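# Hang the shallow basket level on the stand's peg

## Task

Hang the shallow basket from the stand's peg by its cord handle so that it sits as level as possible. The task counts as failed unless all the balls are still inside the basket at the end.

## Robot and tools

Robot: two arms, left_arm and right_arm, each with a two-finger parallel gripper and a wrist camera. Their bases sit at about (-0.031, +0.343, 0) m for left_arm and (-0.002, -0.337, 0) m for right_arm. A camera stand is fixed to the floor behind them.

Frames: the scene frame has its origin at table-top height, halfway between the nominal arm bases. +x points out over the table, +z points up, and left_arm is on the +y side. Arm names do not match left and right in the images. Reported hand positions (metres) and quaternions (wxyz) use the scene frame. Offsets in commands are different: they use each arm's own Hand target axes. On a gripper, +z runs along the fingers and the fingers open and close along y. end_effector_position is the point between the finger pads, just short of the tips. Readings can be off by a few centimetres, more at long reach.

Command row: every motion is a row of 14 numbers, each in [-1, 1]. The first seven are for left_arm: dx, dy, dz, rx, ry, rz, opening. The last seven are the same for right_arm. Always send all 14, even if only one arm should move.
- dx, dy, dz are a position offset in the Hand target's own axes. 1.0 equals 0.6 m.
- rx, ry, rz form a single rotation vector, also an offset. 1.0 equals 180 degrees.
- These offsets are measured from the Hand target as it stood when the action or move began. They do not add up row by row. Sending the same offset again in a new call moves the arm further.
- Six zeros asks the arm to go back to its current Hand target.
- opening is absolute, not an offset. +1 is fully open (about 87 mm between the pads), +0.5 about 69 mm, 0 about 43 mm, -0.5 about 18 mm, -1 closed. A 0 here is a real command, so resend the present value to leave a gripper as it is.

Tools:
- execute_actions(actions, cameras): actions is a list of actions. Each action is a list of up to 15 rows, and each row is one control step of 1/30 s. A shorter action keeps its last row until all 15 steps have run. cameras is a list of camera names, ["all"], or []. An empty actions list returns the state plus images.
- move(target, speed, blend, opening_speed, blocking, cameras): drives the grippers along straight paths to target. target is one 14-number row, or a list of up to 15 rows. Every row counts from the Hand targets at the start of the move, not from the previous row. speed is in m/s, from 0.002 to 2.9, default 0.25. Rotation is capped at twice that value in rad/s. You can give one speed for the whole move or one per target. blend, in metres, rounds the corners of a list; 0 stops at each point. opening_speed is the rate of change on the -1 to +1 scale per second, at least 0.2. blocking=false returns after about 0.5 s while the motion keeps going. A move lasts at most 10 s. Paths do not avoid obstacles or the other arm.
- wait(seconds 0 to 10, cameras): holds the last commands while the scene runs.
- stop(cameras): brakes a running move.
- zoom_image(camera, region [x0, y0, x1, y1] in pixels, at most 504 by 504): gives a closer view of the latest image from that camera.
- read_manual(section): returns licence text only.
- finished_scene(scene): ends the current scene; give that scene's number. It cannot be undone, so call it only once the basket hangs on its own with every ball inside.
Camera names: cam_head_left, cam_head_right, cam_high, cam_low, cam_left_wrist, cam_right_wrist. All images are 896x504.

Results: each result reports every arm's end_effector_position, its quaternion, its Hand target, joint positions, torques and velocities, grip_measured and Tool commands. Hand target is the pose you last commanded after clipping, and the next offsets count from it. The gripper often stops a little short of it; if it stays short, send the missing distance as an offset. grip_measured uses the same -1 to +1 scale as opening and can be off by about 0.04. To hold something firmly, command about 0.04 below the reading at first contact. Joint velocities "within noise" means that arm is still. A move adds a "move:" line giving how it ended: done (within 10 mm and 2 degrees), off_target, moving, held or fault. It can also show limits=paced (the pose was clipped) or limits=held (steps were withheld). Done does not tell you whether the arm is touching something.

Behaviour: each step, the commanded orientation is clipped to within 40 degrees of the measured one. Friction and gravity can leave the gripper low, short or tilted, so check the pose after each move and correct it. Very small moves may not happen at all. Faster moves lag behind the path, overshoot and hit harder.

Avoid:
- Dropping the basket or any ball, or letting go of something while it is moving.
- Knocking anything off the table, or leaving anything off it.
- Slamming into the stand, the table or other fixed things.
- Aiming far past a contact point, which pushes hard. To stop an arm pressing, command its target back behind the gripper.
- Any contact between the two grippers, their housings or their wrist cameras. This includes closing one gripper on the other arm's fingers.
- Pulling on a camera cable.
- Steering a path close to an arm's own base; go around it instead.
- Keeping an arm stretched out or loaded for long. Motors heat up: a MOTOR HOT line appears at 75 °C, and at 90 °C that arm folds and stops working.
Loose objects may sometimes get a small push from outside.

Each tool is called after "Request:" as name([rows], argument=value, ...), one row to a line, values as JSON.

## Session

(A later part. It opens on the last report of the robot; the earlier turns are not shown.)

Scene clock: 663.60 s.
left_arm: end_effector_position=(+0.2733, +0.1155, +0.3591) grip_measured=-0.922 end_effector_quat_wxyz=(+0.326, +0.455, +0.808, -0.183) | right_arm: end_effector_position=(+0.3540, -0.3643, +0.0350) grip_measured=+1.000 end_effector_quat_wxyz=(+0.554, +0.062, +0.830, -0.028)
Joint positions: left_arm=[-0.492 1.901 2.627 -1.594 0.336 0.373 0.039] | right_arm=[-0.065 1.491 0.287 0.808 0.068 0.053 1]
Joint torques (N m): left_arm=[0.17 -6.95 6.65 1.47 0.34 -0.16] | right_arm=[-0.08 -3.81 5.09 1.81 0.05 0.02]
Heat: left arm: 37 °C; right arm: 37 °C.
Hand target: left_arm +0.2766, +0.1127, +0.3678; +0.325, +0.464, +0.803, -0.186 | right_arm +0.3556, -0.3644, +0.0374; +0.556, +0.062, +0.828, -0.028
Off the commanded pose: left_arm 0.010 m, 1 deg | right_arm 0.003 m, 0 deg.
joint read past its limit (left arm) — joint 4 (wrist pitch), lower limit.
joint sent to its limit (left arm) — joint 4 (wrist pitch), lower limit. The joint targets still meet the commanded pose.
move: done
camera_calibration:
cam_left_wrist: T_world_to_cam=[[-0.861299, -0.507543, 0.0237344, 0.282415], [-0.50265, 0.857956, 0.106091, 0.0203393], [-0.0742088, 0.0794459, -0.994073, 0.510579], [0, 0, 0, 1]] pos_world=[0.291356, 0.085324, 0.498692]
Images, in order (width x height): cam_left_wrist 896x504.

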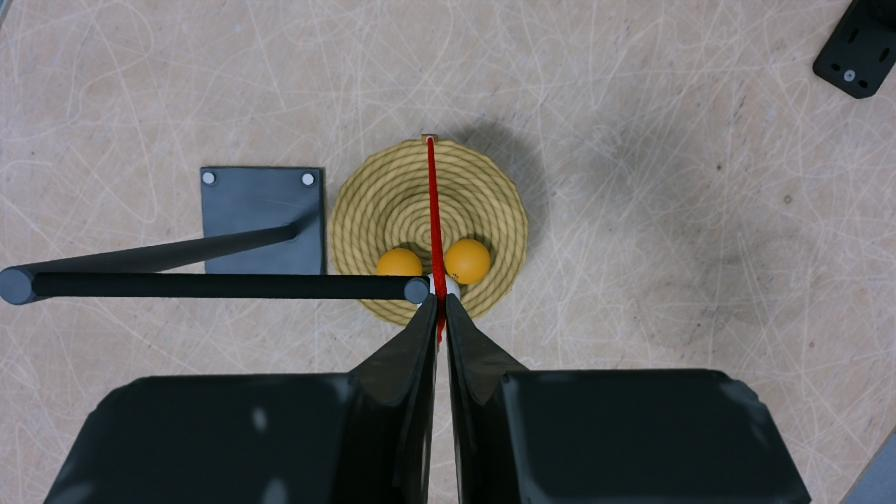

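Request:
move(target=[0, 0.0633, 0, 0, 0, 0, -1, 0, 0, 0, 0, 0, 0, 1], speed=0.05, cameras=["cam_left_wrist", "cam_high", "cam_low"])

Scene clock: 673.10 s.
left_arm: end_effector_position=(+0.3062, +0.1342, +0.3586) grip_measured=-0.922 end_effector_quat_wxyz=(+0.344, +0.449, +0.804, -0.184) | right_arm: end_effector_position=(+0.3540, -0.3643, +0.0350) grip_measured=+1.000 end_effector_quat_wxyz=(+0.554, +0.062, +0.830, -0.028)
Joint positions: left_arm=[-0.387 1.967 2.706 -1.595 0.403 0.443 0.039] | right_arm=[-0.065 1.491 0.287 0.808 0.068 0.053 1]
Joint torques (N m): left_arm=[0.17 -7.49 6.63 1.47 0.48 -0.16] | right_arm=[-0.02 -3.81 5.11 1.82 0.03 0.01]
Heat: left arm: 38 °C; right arm: 37 °C.
Hand target: left_arm +0.3095, +0.1316, +0.3679; +0.325, +0.464, +0.803, -0.186 | right_arm +0.3556, -0.3644, +0.0374; +0.556, +0.062, +0.828, -0.028
Off the commanded pose: left_arm 0.010 m, 3 deg | right_arm 0.003 m, 0 deg.
joint read past its limit (left arm) — joint 4 (wrist pitch), lower limit.
joint sent to its limit (left arm) — joint 4 (wrist pitch), lower limit. The joint targets are off in orientation, not in position.
move: off_target (left_arm)
camera_calibration:
cam_left_wrist: T_world_to_cam=[[-0.855544, -0.517587, 0.0121571, 0.323882], [-0.515607, 0.853925, 0.0704322, 0.0382227], [-0.046836, 0.0539895, -0.997442, 0.5072], [0, 0, 0, 1]] pos_world=[0.320558, 0.107614, 0.499273]
Images, in order (width x height): cam_high 896x504, cam_low 896x504, cam_left_wrist 896x504.

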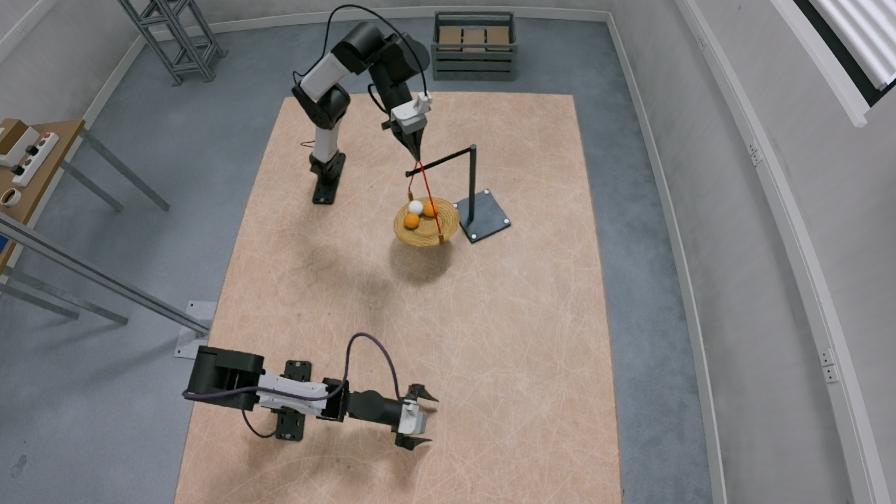

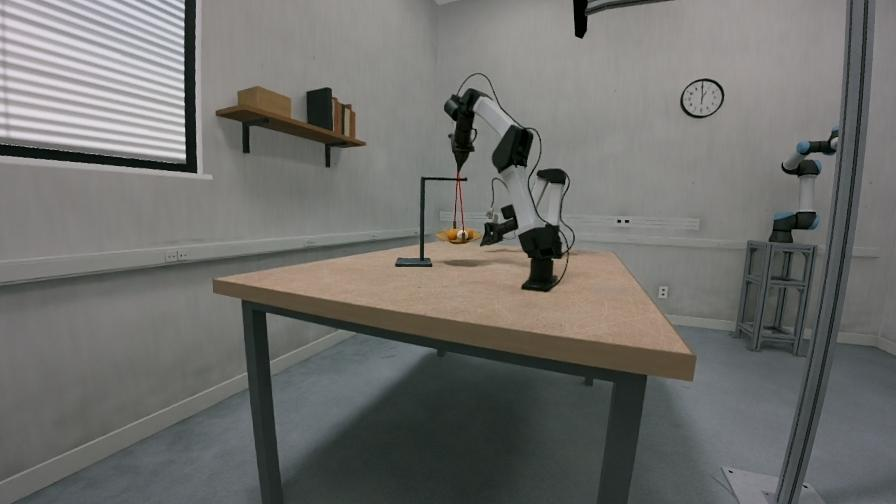

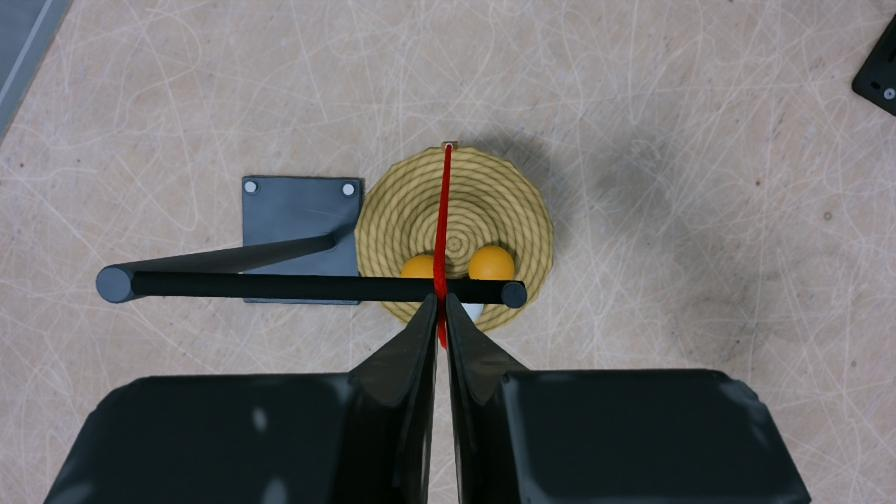

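Request:
zoom_image(camera="cam_high", region=[370, 120, 510, 260])

Request:
zoom_image(camera="cam_left_wrist", region=[340, 200, 560, 360])

Request:
zoom_image(camera="cam_low", region=[390, 130, 530, 270])

Scaled by 3.600 from the camera's 896x504 image, which has a finer 1280x720 frame.

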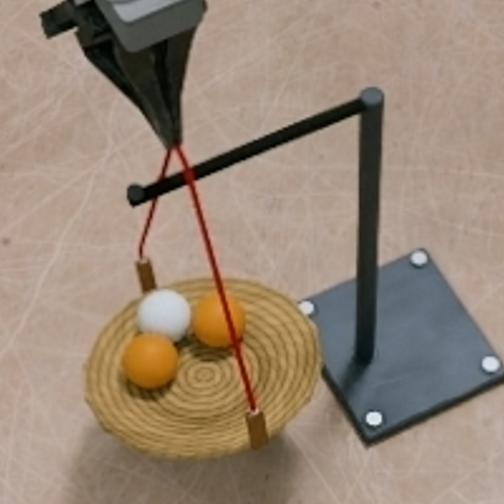

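Scaled by 2.291 from the camera's 896x504 image, which has a finer 1280x720 frame.

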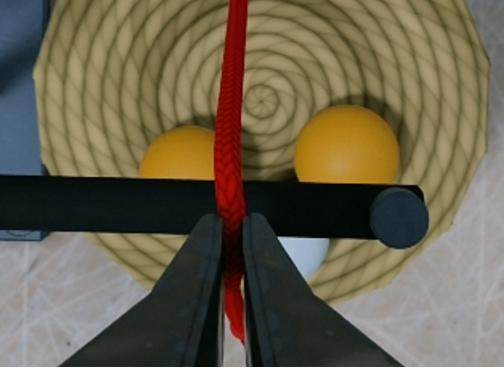

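Scaled by 3.600 from the camera's 896x504 image, which has a finer 1280x720 frame.

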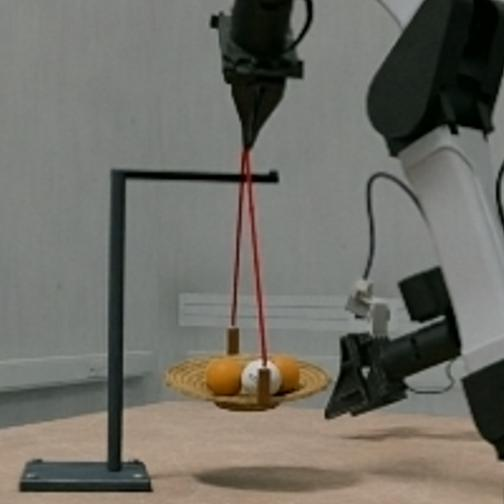

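Request:
move(target=[0.025, 0, 0.0259, 0, 0, 0, -1, 0, 0, 0, 0, 0, 0, 1], speed=0.03, cameras=["cam_left_wrist", "cam_high", "cam_low"])

Request:
zoom_image(camera="cam_low", region=[410, 140, 510, 220])

Request:
zoom_image(camera="cam_left_wrist", region=[340, 200, 560, 360])

Request:
zoom_image(camera="cam_high", region=[380, 140, 480, 260])

Scene clock: 734.10 s.
left_arm: end_effector_position=(+0.3068, +0.1346, +0.3481) grip_measured=-0.922 end_effector_quat_wxyz=(+0.329, +0.458, +0.806, -0.182) | right_arm: end_effector_position=(+0.3540, -0.3643, +0.0350) grip_measured=+1.000 end_effector_quat_wxyz=(+0.554, +0.062, +0.830, -0.028)
Joint positions: left_arm=[-0.387 1.967 2.667 -1.595 0.404 0.467 0.039] | right_arm=[-0.065 1.491 0.287 0.808 0.068 0.053 1]
Joint torques (N m): left_arm=[-0.1 -7.73 3.6 1.38 0.35 -0.17] | right_arm=[-0.05 -3.78 5.12 1.81 0.05 0.01]
Heat: left arm: 38 °C; right arm: 37 °C.
Hand target: left_arm +0.3096, +0.1316, +0.3463; +0.325, +0.464, +0.803, -0.186 | right_arm +0.3556, -0.3644, +0.0374; +0.556, +0.062, +0.828, -0.028
Off the commanded pose: left_arm 0.004 m, 1 deg | right_arm 0.003 m, 0 deg.
joint read past its limit (left arm) — joint 4 (wrist pitch), lower limit.
joint sent to its limit (left arm) — joint 4 (wrist pitch), lower limit. The joint targets still meet the commanded pose.
move: done
camera_calibration:
cam_left_wrist: T_world_to_cam=[[-0.864152, -0.502911, 0.0179527, 0.323456], [-0.498767, 0.860682, 0.102264, 0.0216792], [-0.0668812, 0.0794173, -0.994595, 0.498514], [0, 0, 0, 1]] pos_world=[0.323669, 0.10442, 0.487796]
Images, in order (width x height): cam_high 896x504, cam_low 896x504, cam_left_wrist 896x504.

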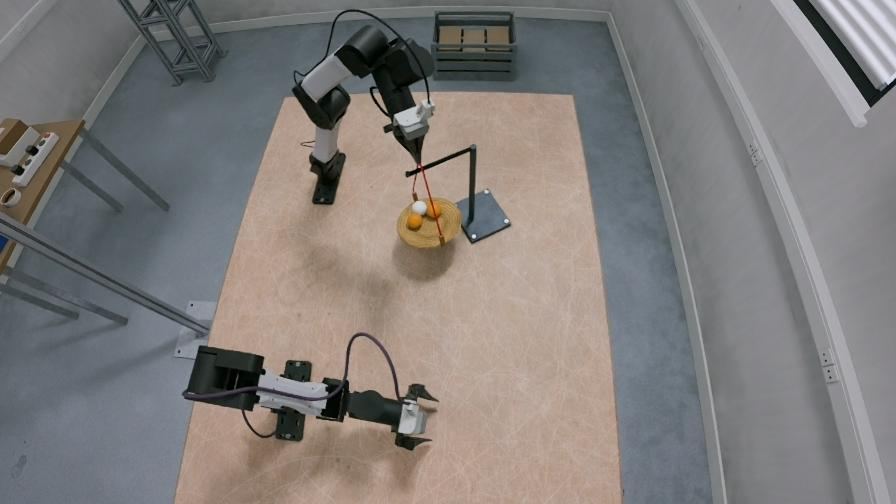

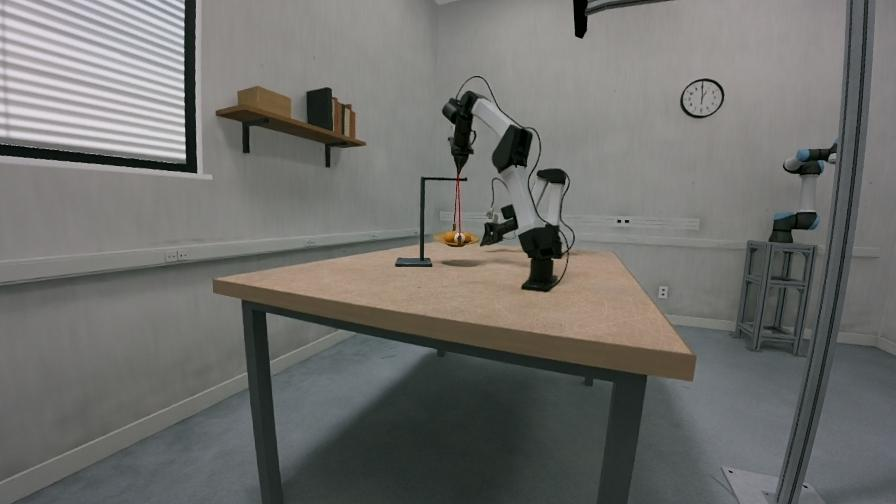

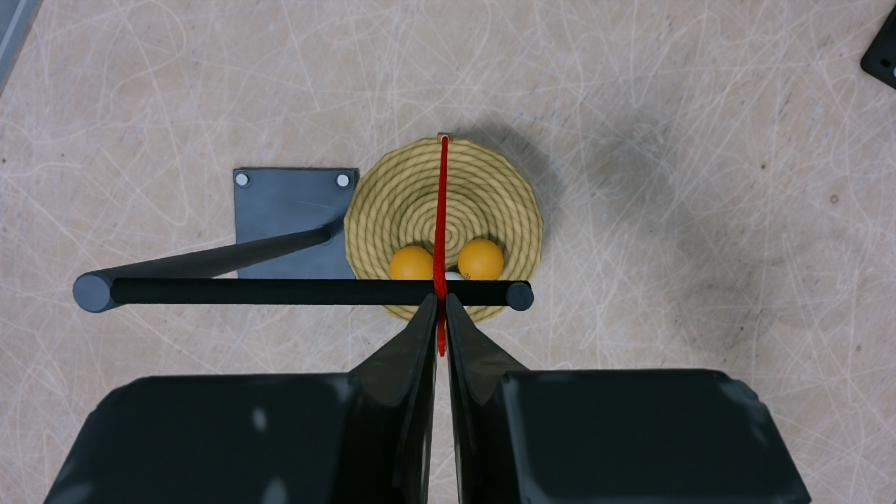

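Scaled by 5.040 from the camera's 896x504 image, which has a finer 1280x720 frame.

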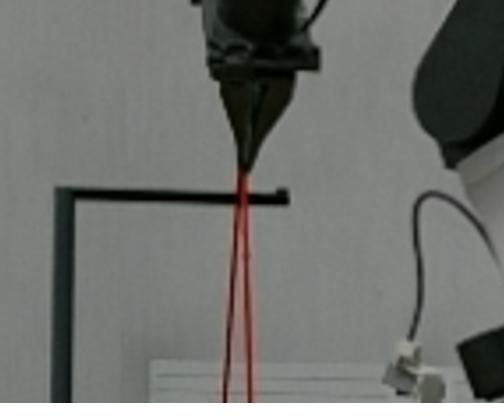

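Scaled by 2.291 from the camera's 896x504 image, which has a finer 1280x720 frame.

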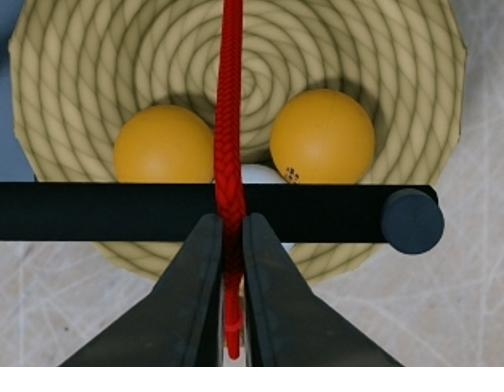

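Scaled by 4.200 from the camera's 896x504 image, which has a finer 1280x720 frame.

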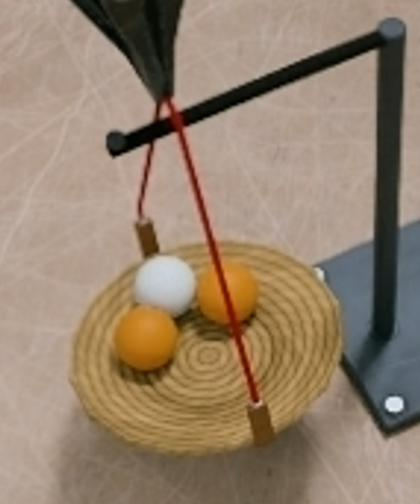

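Request:
move(target=[0.0203, 0, 0.0186, 0, 0, 0, -1, 0, 0, 0, 0, 0, 0, 1], speed=0.02, cameras=["cam_left_wrist", "cam_high", "cam_low"])

Request:
zoom_image(camera="cam_low", region=[410, 140, 510, 220])

Request:
zoom_image(camera="cam_left_wrist", region=[340, 200, 560, 360])

Request:
zoom_image(camera="cam_high", region=[380, 140, 480, 260])

Scene clock: 772.60 s.
left_arm: end_effector_position=(+0.3063, +0.1345, +0.3328) grip_measured=-0.922 end_effector_quat_wxyz=(+0.323, +0.460, +0.806, -0.184) | right_arm: end_effector_position=(+0.3540, -0.3643, +0.0350) grip_measured=+1.000 end_effector_quat_wxyz=(+0.554, +0.062, +0.830, -0.028)
Joint positions: left_arm=[-0.386 1.868 2.428 -1.468 0.41 0.473 0.039] | right_arm=[-0.065 1.491 0.287 0.808 0.068 0.053 1]
Joint torques (N m): left_arm=[-0.2 -8.31 2.78 1.5 0.32 -0.18] | right_arm=[-0.02 -3.77 5.14 1.8 0.05 0.01]
Heat: left arm: 37 °C; right arm: 37 °C.
Hand target: left_arm +0.3091, +0.1326, +0.3299; +0.325, +0.464, +0.803, -0.186 | right_arm +0.3556, -0.3644, +0.0374; +0.556, +0.062, +0.828, -0.028
Off the commanded pose: left_arm 0.005 m, 1 deg | right_arm 0.003 m, 0 deg.
move: done
camera_calibration:
cam_left_wrist: T_world_to_cam=[[-0.867197, -0.497317, 0.0254006, 0.320918], [-0.491996, 0.86356, 0.110475, 0.0179927], [-0.076876, 0.0833065, -0.993554, 0.485463], [0, 0, 0, 1]] pos_world=[0.324472, 0.103618, 0.472194]
Images, in order (width x height): cam_high 896x504, cam_low 896x504, cam_left_wrist 896x504.

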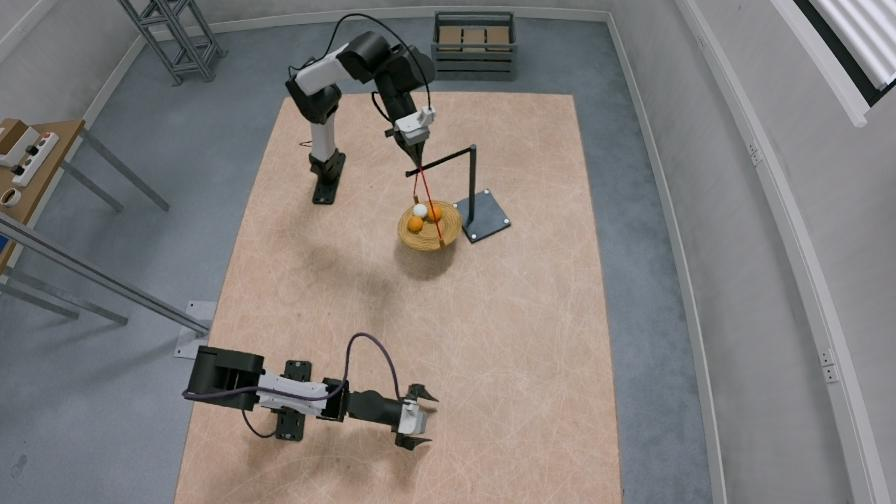

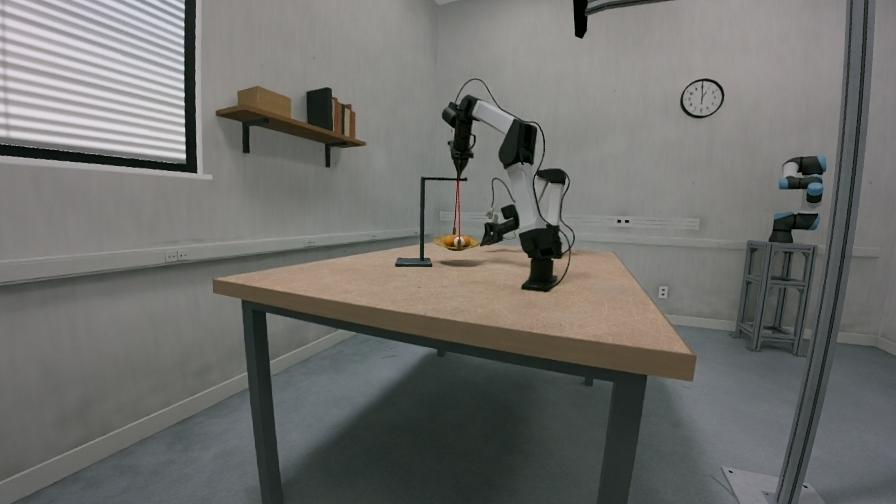

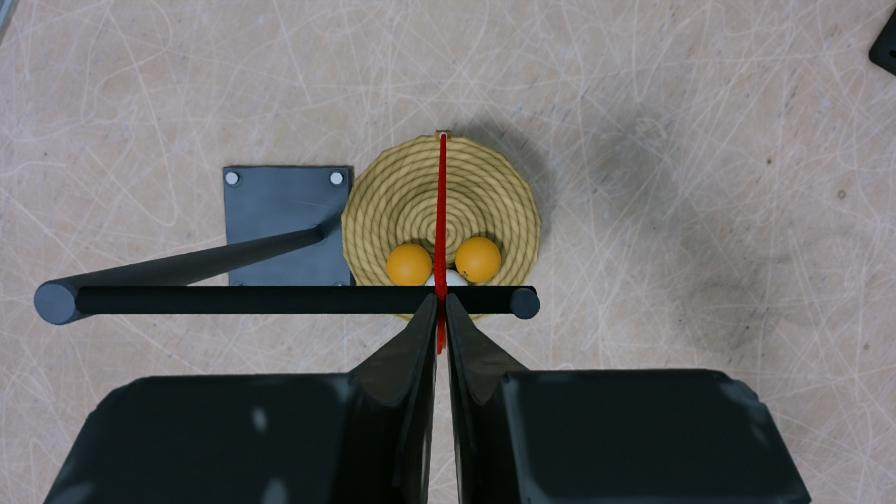

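Scaled by 5.040 from the camera's 896x504 image, which has a finer 1280x720 frame.

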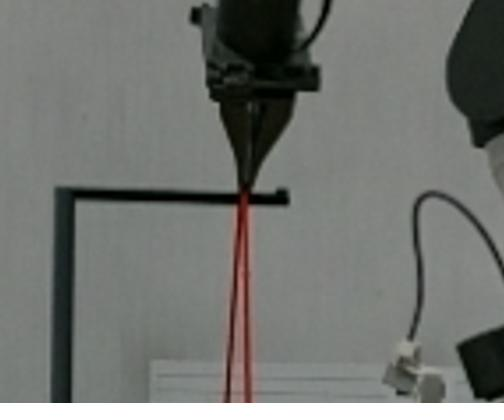

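Scaled by 2.291 from the camera's 896x504 image, which has a finer 1280x720 frame.

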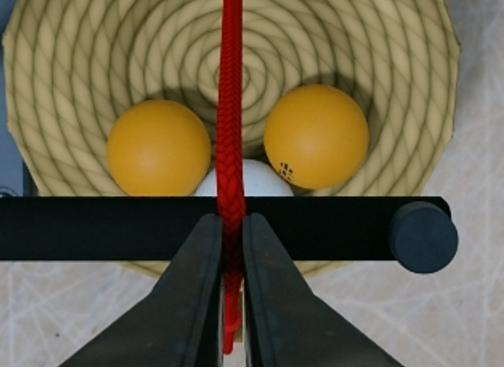

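Scaled by 4.200 from the camera's 896x504 image, which has a finer 1280x720 frame.

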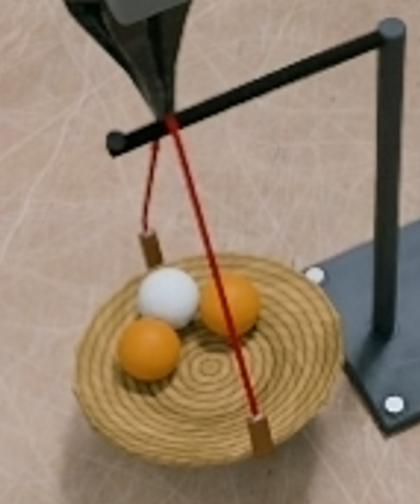

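Request:
move(target=[0.0058, 0, 0.006, 0, 0, 0, -1, 0, 0, 0, 0, 0, 0, 1], speed=0.02, cameras=["cam_left_wrist", "cam_low"])

Request:
zoom_image(camera="cam_low", region=[430, 155, 490, 205])

Request:
zoom_image(camera="cam_left_wrist", region=[340, 200, 560, 360])

Scene clock: 788.43 s.
left_arm: end_effector_position=(+0.3062, +0.1345, +0.3325) grip_measured=-0.922 end_effector_quat_wxyz=(+0.331, +0.461, +0.803, -0.184) | right_arm: end_effector_position=(+0.3540, -0.3643, +0.0350) grip_measured=+1.000 end_effector_quat_wxyz=(+0.554, +0.062, +0.830, -0.028)
Joint positions: left_arm=[-0.386 1.834 2.367 -1.424 0.41 0.473 0.039] | right_arm=[-0.065 1.491 0.287 0.808 0.068 0.053 1]
Joint torques (N m): left_arm=[-0.14 -7.47 2.67 1.45 0.33 -0.19] | right_arm=[-0.09 -3.82 5.12 1.81 0.06 0.01]
Heat: left arm: 37 °C; right arm: 37 °C.
Hand target: left_arm +0.3091, +0.1326, +0.3249; +0.325, +0.464, +0.803, -0.186 | right_arm +0.3556, -0.3644, +0.0374; +0.556, +0.062, +0.828, -0.028
Off the commanded pose: left_arm 0.008 m, 1 deg | right_arm 0.003 m, 0 deg.
move: done
camera_calibration:
cam_left_wrist: T_world_to_cam=[[-0.867619, -0.496984, 0.0156359, 0.324224], [-0.493416, 0.864425, 0.0964909, 0.023008], [-0.0614705, 0.0760024, -0.995211, 0.481991], [0, 0, 0, 1]] pos_world=[0.322283, 0.104613, 0.472393]
Images, in order (width x height): cam_low 896x504, cam_left_wrist 896x504.

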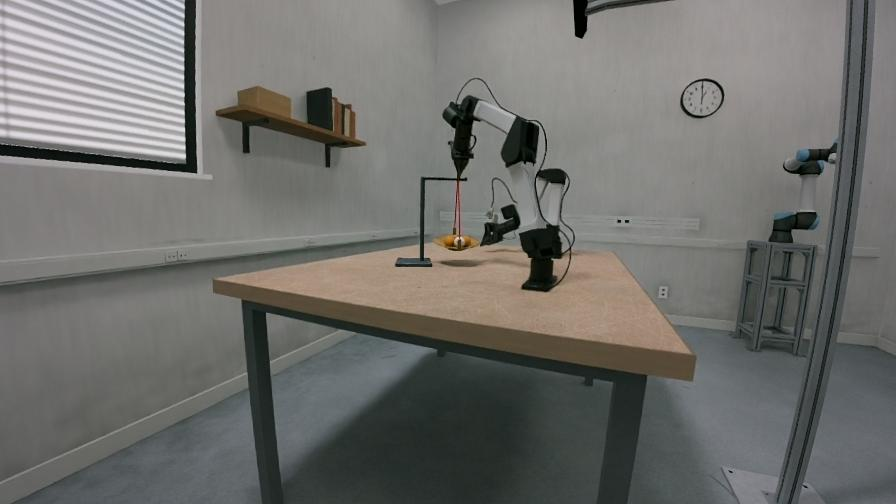

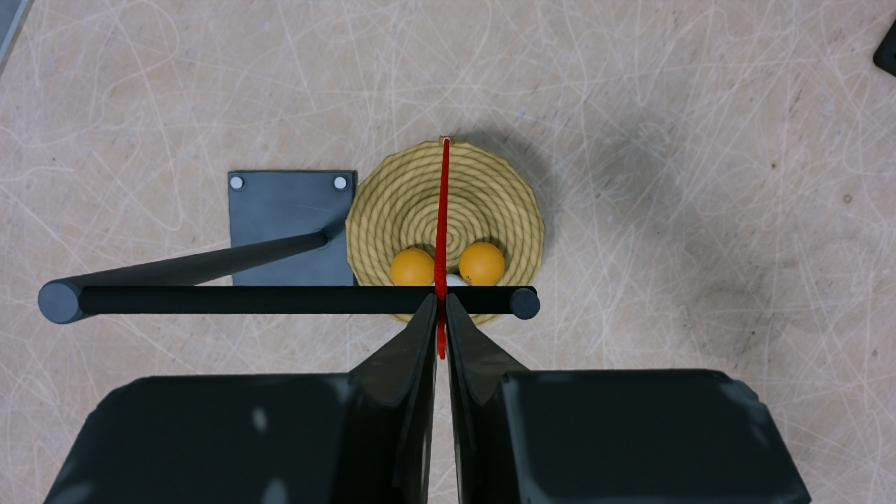

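Scaled by 8.400 from the camera's 896x504 image, which has a finer 1280x720 frame.

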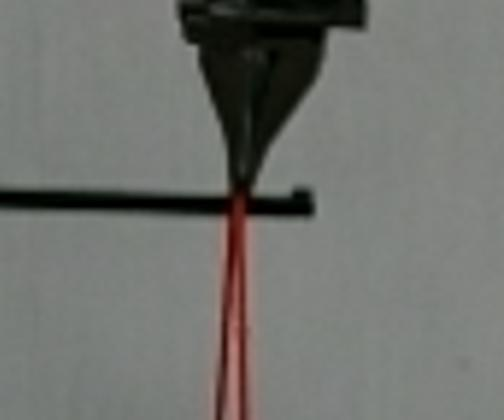

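Scaled by 2.291 from the camera's 896x504 image, which has a finer 1280x720 frame.

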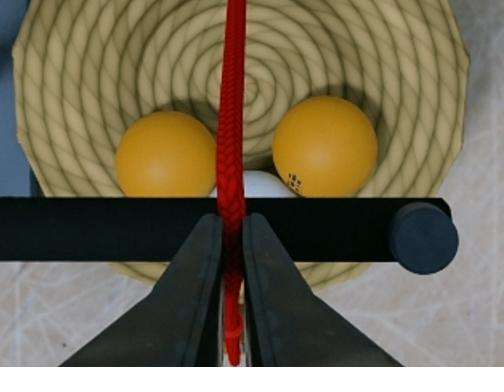

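Request:
zoom_image(camera="cam_low", region=[445, 168, 475, 188])

Request:
zoom_image(camera="cam_left_wrist", region=[400, 260, 480, 330])

Scaled by 16.800 from the camera's 896x504 image, which has a finer 1280x720 frame.

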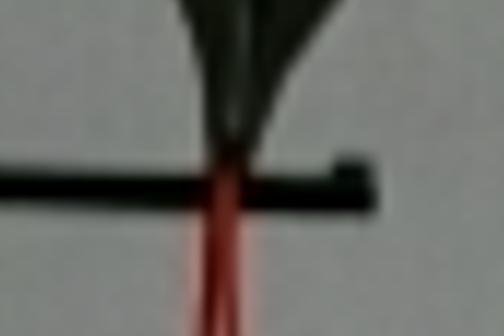

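Scaled by 6.300 from the camera's 896x504 image, which has a finer 1280x720 frame.

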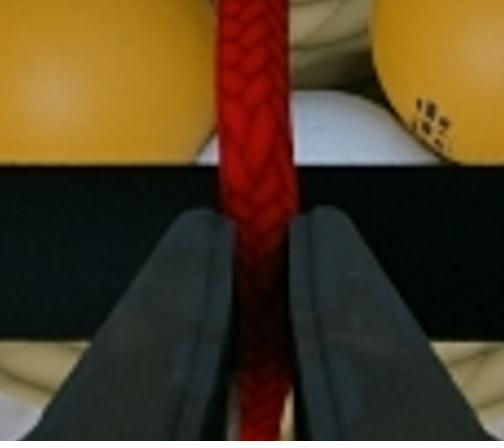

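Request:
move(target=[0.0047, 0, 0.0048, 0, 0, 0, -1, 0, 0, 0, 0, 0, 0, 1], speed=0.02, cameras=["cam_left_wrist", "cam_low"])

Request:
zoom_image(camera="cam_low", region=[445, 168, 475, 188])

Request:
zoom_image(camera="cam_left_wrist", region=[400, 260, 480, 330])

Scene clock: 874.57 s.
left_arm: end_effector_position=(+0.3061, +0.1344, +0.3321) grip_measured=-0.922 end_effector_quat_wxyz=(+0.337, +0.461, +0.800, -0.183) | right_arm: end_effector_position=(+0.3540, -0.3643, +0.0350) grip_measured=+1.000 end_effector_quat_wxyz=(+0.554, +0.062, +0.830, -0.028)
Joint positions: left_arm=[-0.386 1.81 2.322 -1.391 0.411 0.473 0.039] | right_arm=[-0.065 1.491 0.287 0.808 0.068 0.053 1]
Joint torques (N m): left_arm=[-0.1 -6.83 2.5 1.43 0.38 -0.17] | right_arm=[-0.12 -3.75 5.08 1.8 0.05 0]
Heat: left arm: 36 °C; right arm: 37 °C.
Hand target: left_arm +0.3091, +0.1326, +0.3208; +0.325, +0.464, +0.803, -0.186 | right_arm +0.3556, -0.3644, +0.0374; +0.556, +0.062, +0.828, -0.028
Off the commanded pose: left_arm 0.012 m, 1 deg | right_arm 0.003 m, 0 deg.
move: off_target (left_arm)
camera_calibration:
cam_left_wrist: T_world_to_cam=[[-0.867876, -0.496714, 0.00820377, 0.32663], [-0.494283, 0.865046, 0.0859068, 0.0266569], [-0.0497677, 0.0705014, -0.996269, 0.47905], [0, 0, 0, 1]] pos_world=[0.320492, 0.105409, 0.472293]
Images, in order (width x height): cam_low 896x504, cam_left_wrist 896x504.

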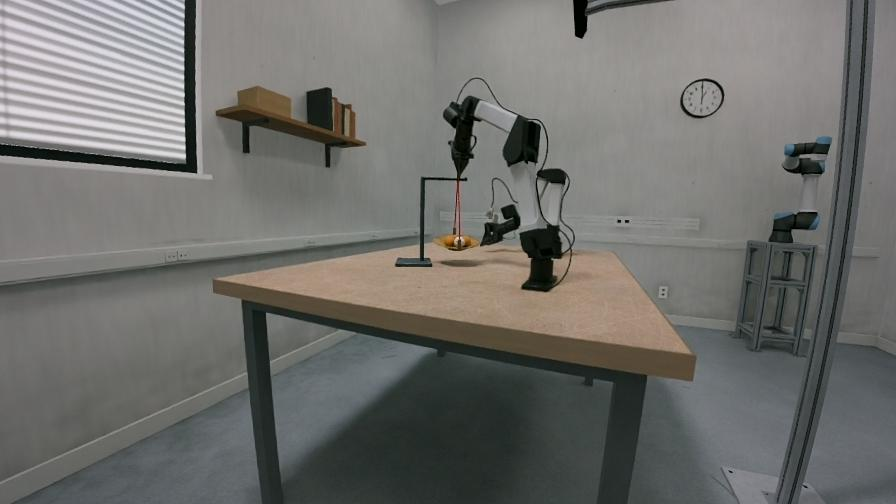

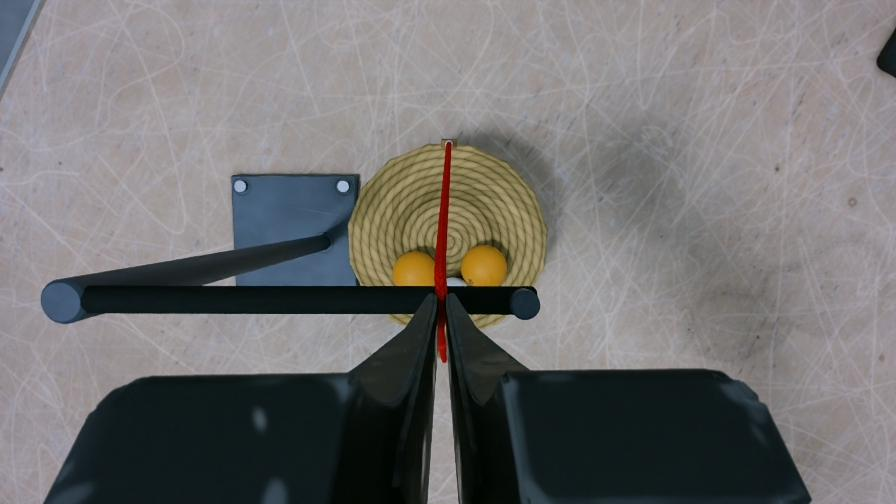

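Scaled by 16.800 from the camera's 896x504 image, which has a finer 1280x720 frame.

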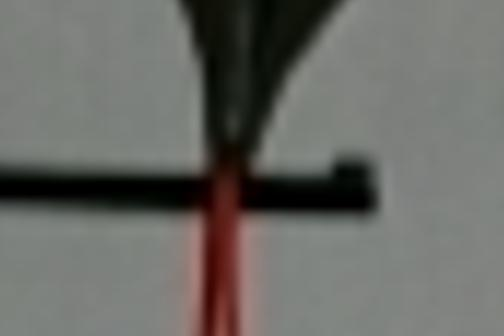

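Scaled by 6.300 from the camera's 896x504 image, which has a finer 1280x720 frame.

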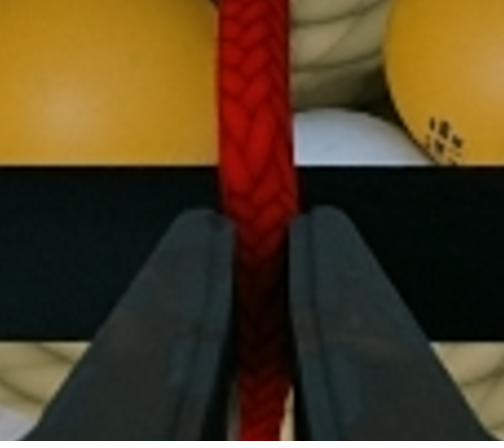

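Request:
move([
  [-0.0064, 0, -0.0066, 0, 0, 0, -1, 0, 0, 0, 0, 0, 0, 1],
  [-0.0064, 0, -0.0066, 0, 0, 0, -0.5, 0, 0, 0, 0, 0, 0, 1],
], speed=0.02, opening_speed=0.3, cameras=["cam_left_wrist", "cam_high", "cam_low"])

Request:
zoom_image(camera="cam_left_wrist", region=[340, 200, 560, 360])

Request:
zoom_image(camera="cam_high", region=[380, 140, 480, 260])

Request:
zoom_image(camera="cam_low", region=[410, 150, 510, 260])

Scene clock: 945.97 s.
left_arm: end_effector_position=(+0.3061, +0.1346, +0.3325) grip_measured=-0.501 end_effector_quat_wxyz=(+0.336, +0.462, +0.800, -0.183) | right_arm: end_effector_position=(+0.3540, -0.3643, +0.0350) grip_measured=+1.000 end_effector_quat_wxyz=(+0.554, +0.062, +0.830, -0.028)
Joint positions: left_arm=[-0.386 1.816 2.335 -1.4 0.411 0.476 0.25] | right_arm=[-0.065 1.491 0.287 0.808 0.068 0.053 1]
Joint torques (N m): left_arm=[-0.14 -5.34 6.24 1.21 0.33 -0.21] | right_arm=[-0.09 -3.78 5.07 1.82 0.04 0.01]
Heat: left arm: 38 °C; right arm: 37 °C.
Hand target: left_arm +0.3091, +0.1326, +0.3263; +0.325, +0.464, +0.803, -0.186 | right_arm +0.3556, -0.3644, +0.0374; +0.556, +0.062, +0.828, -0.028
Off the commanded pose: left_arm 0.007 m, 1 deg | right_arm 0.003 m, 0 deg.
move: done
camera_calibration:
cam_left_wrist: T_world_to_cam=[[-0.868925, -0.49488, 0.00790484, 0.326815], [-0.49235, 0.865896, 0.0884066, 0.0249062], [-0.0505954, 0.0729268, -0.996053, 0.479373], [0, 0, 0, 1]] pos_world=[0.320494, 0.105209, 0.472696]
Images, in order (width x height): cam_high 896x504, cam_low 896x504, cam_left_wrist 896x504.

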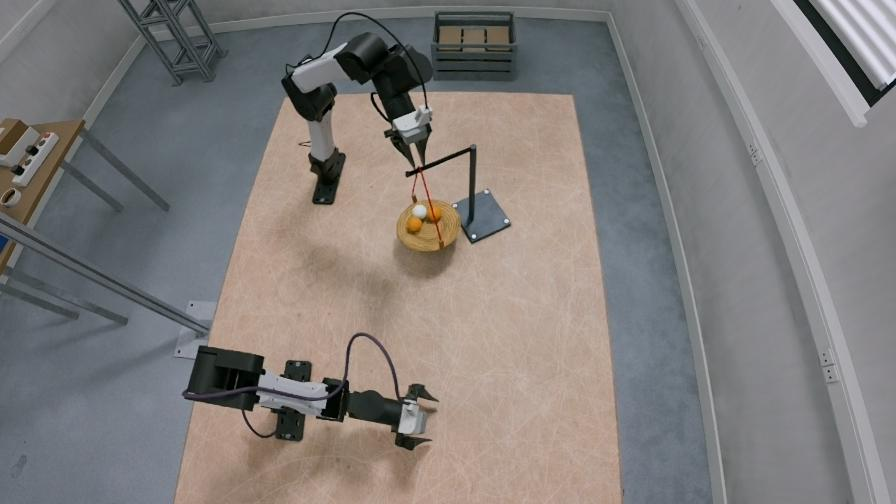

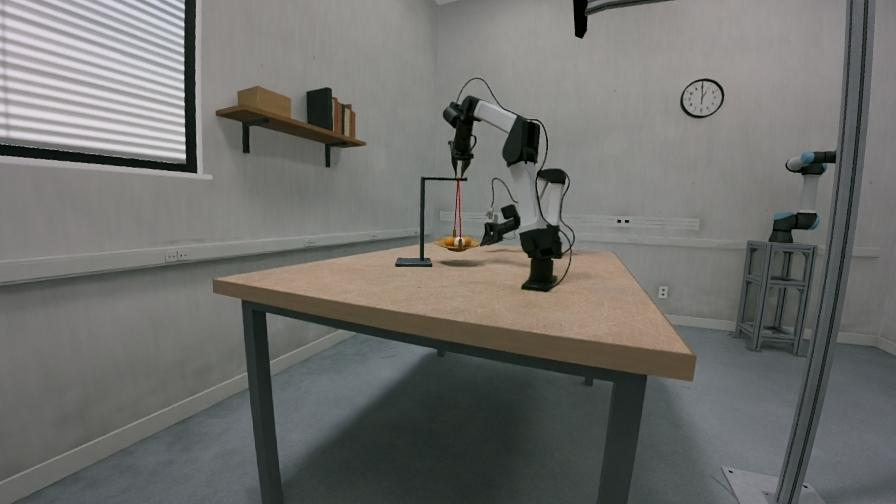

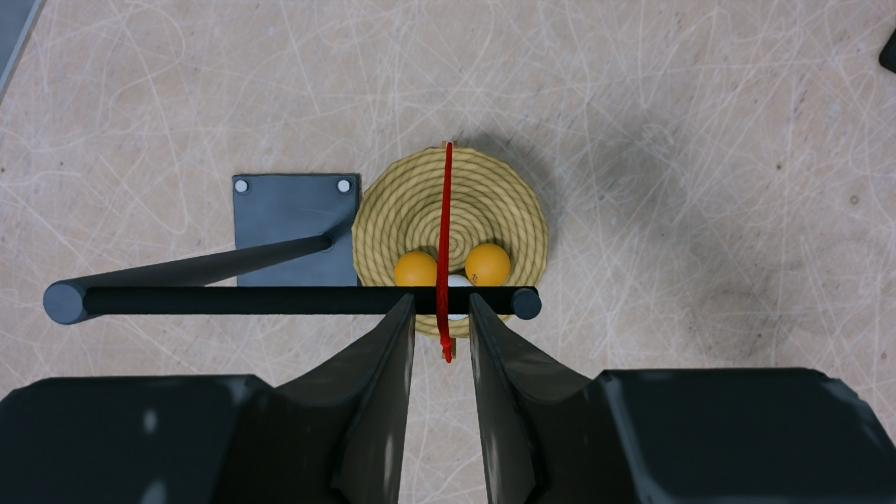

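Scaled by 2.291 from the camera's 896x504 image, which has a finer 1280x720 frame.

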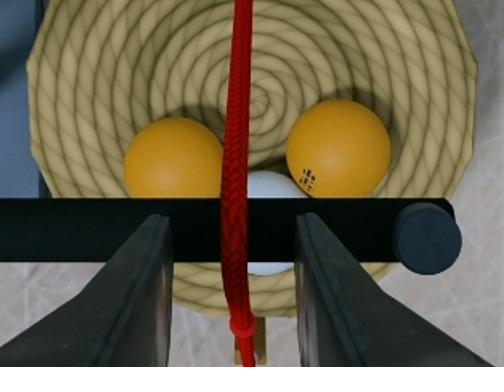

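Scaled by 4.200 from the camera's 896x504 image, which has a finer 1280x720 frame.

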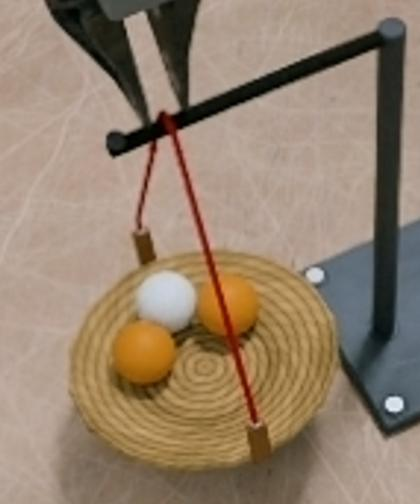

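Scaled by 4.582 from the camera's 896x504 image, which has a finer 1280x720 frame.

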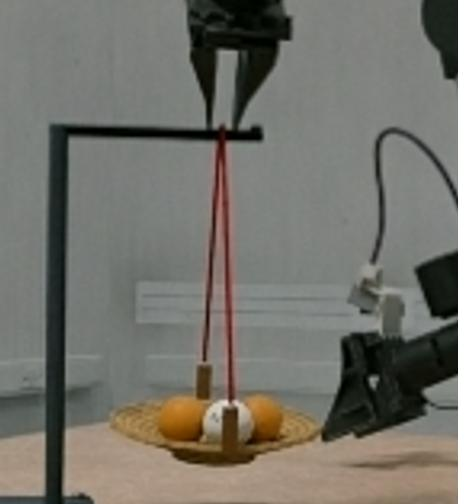

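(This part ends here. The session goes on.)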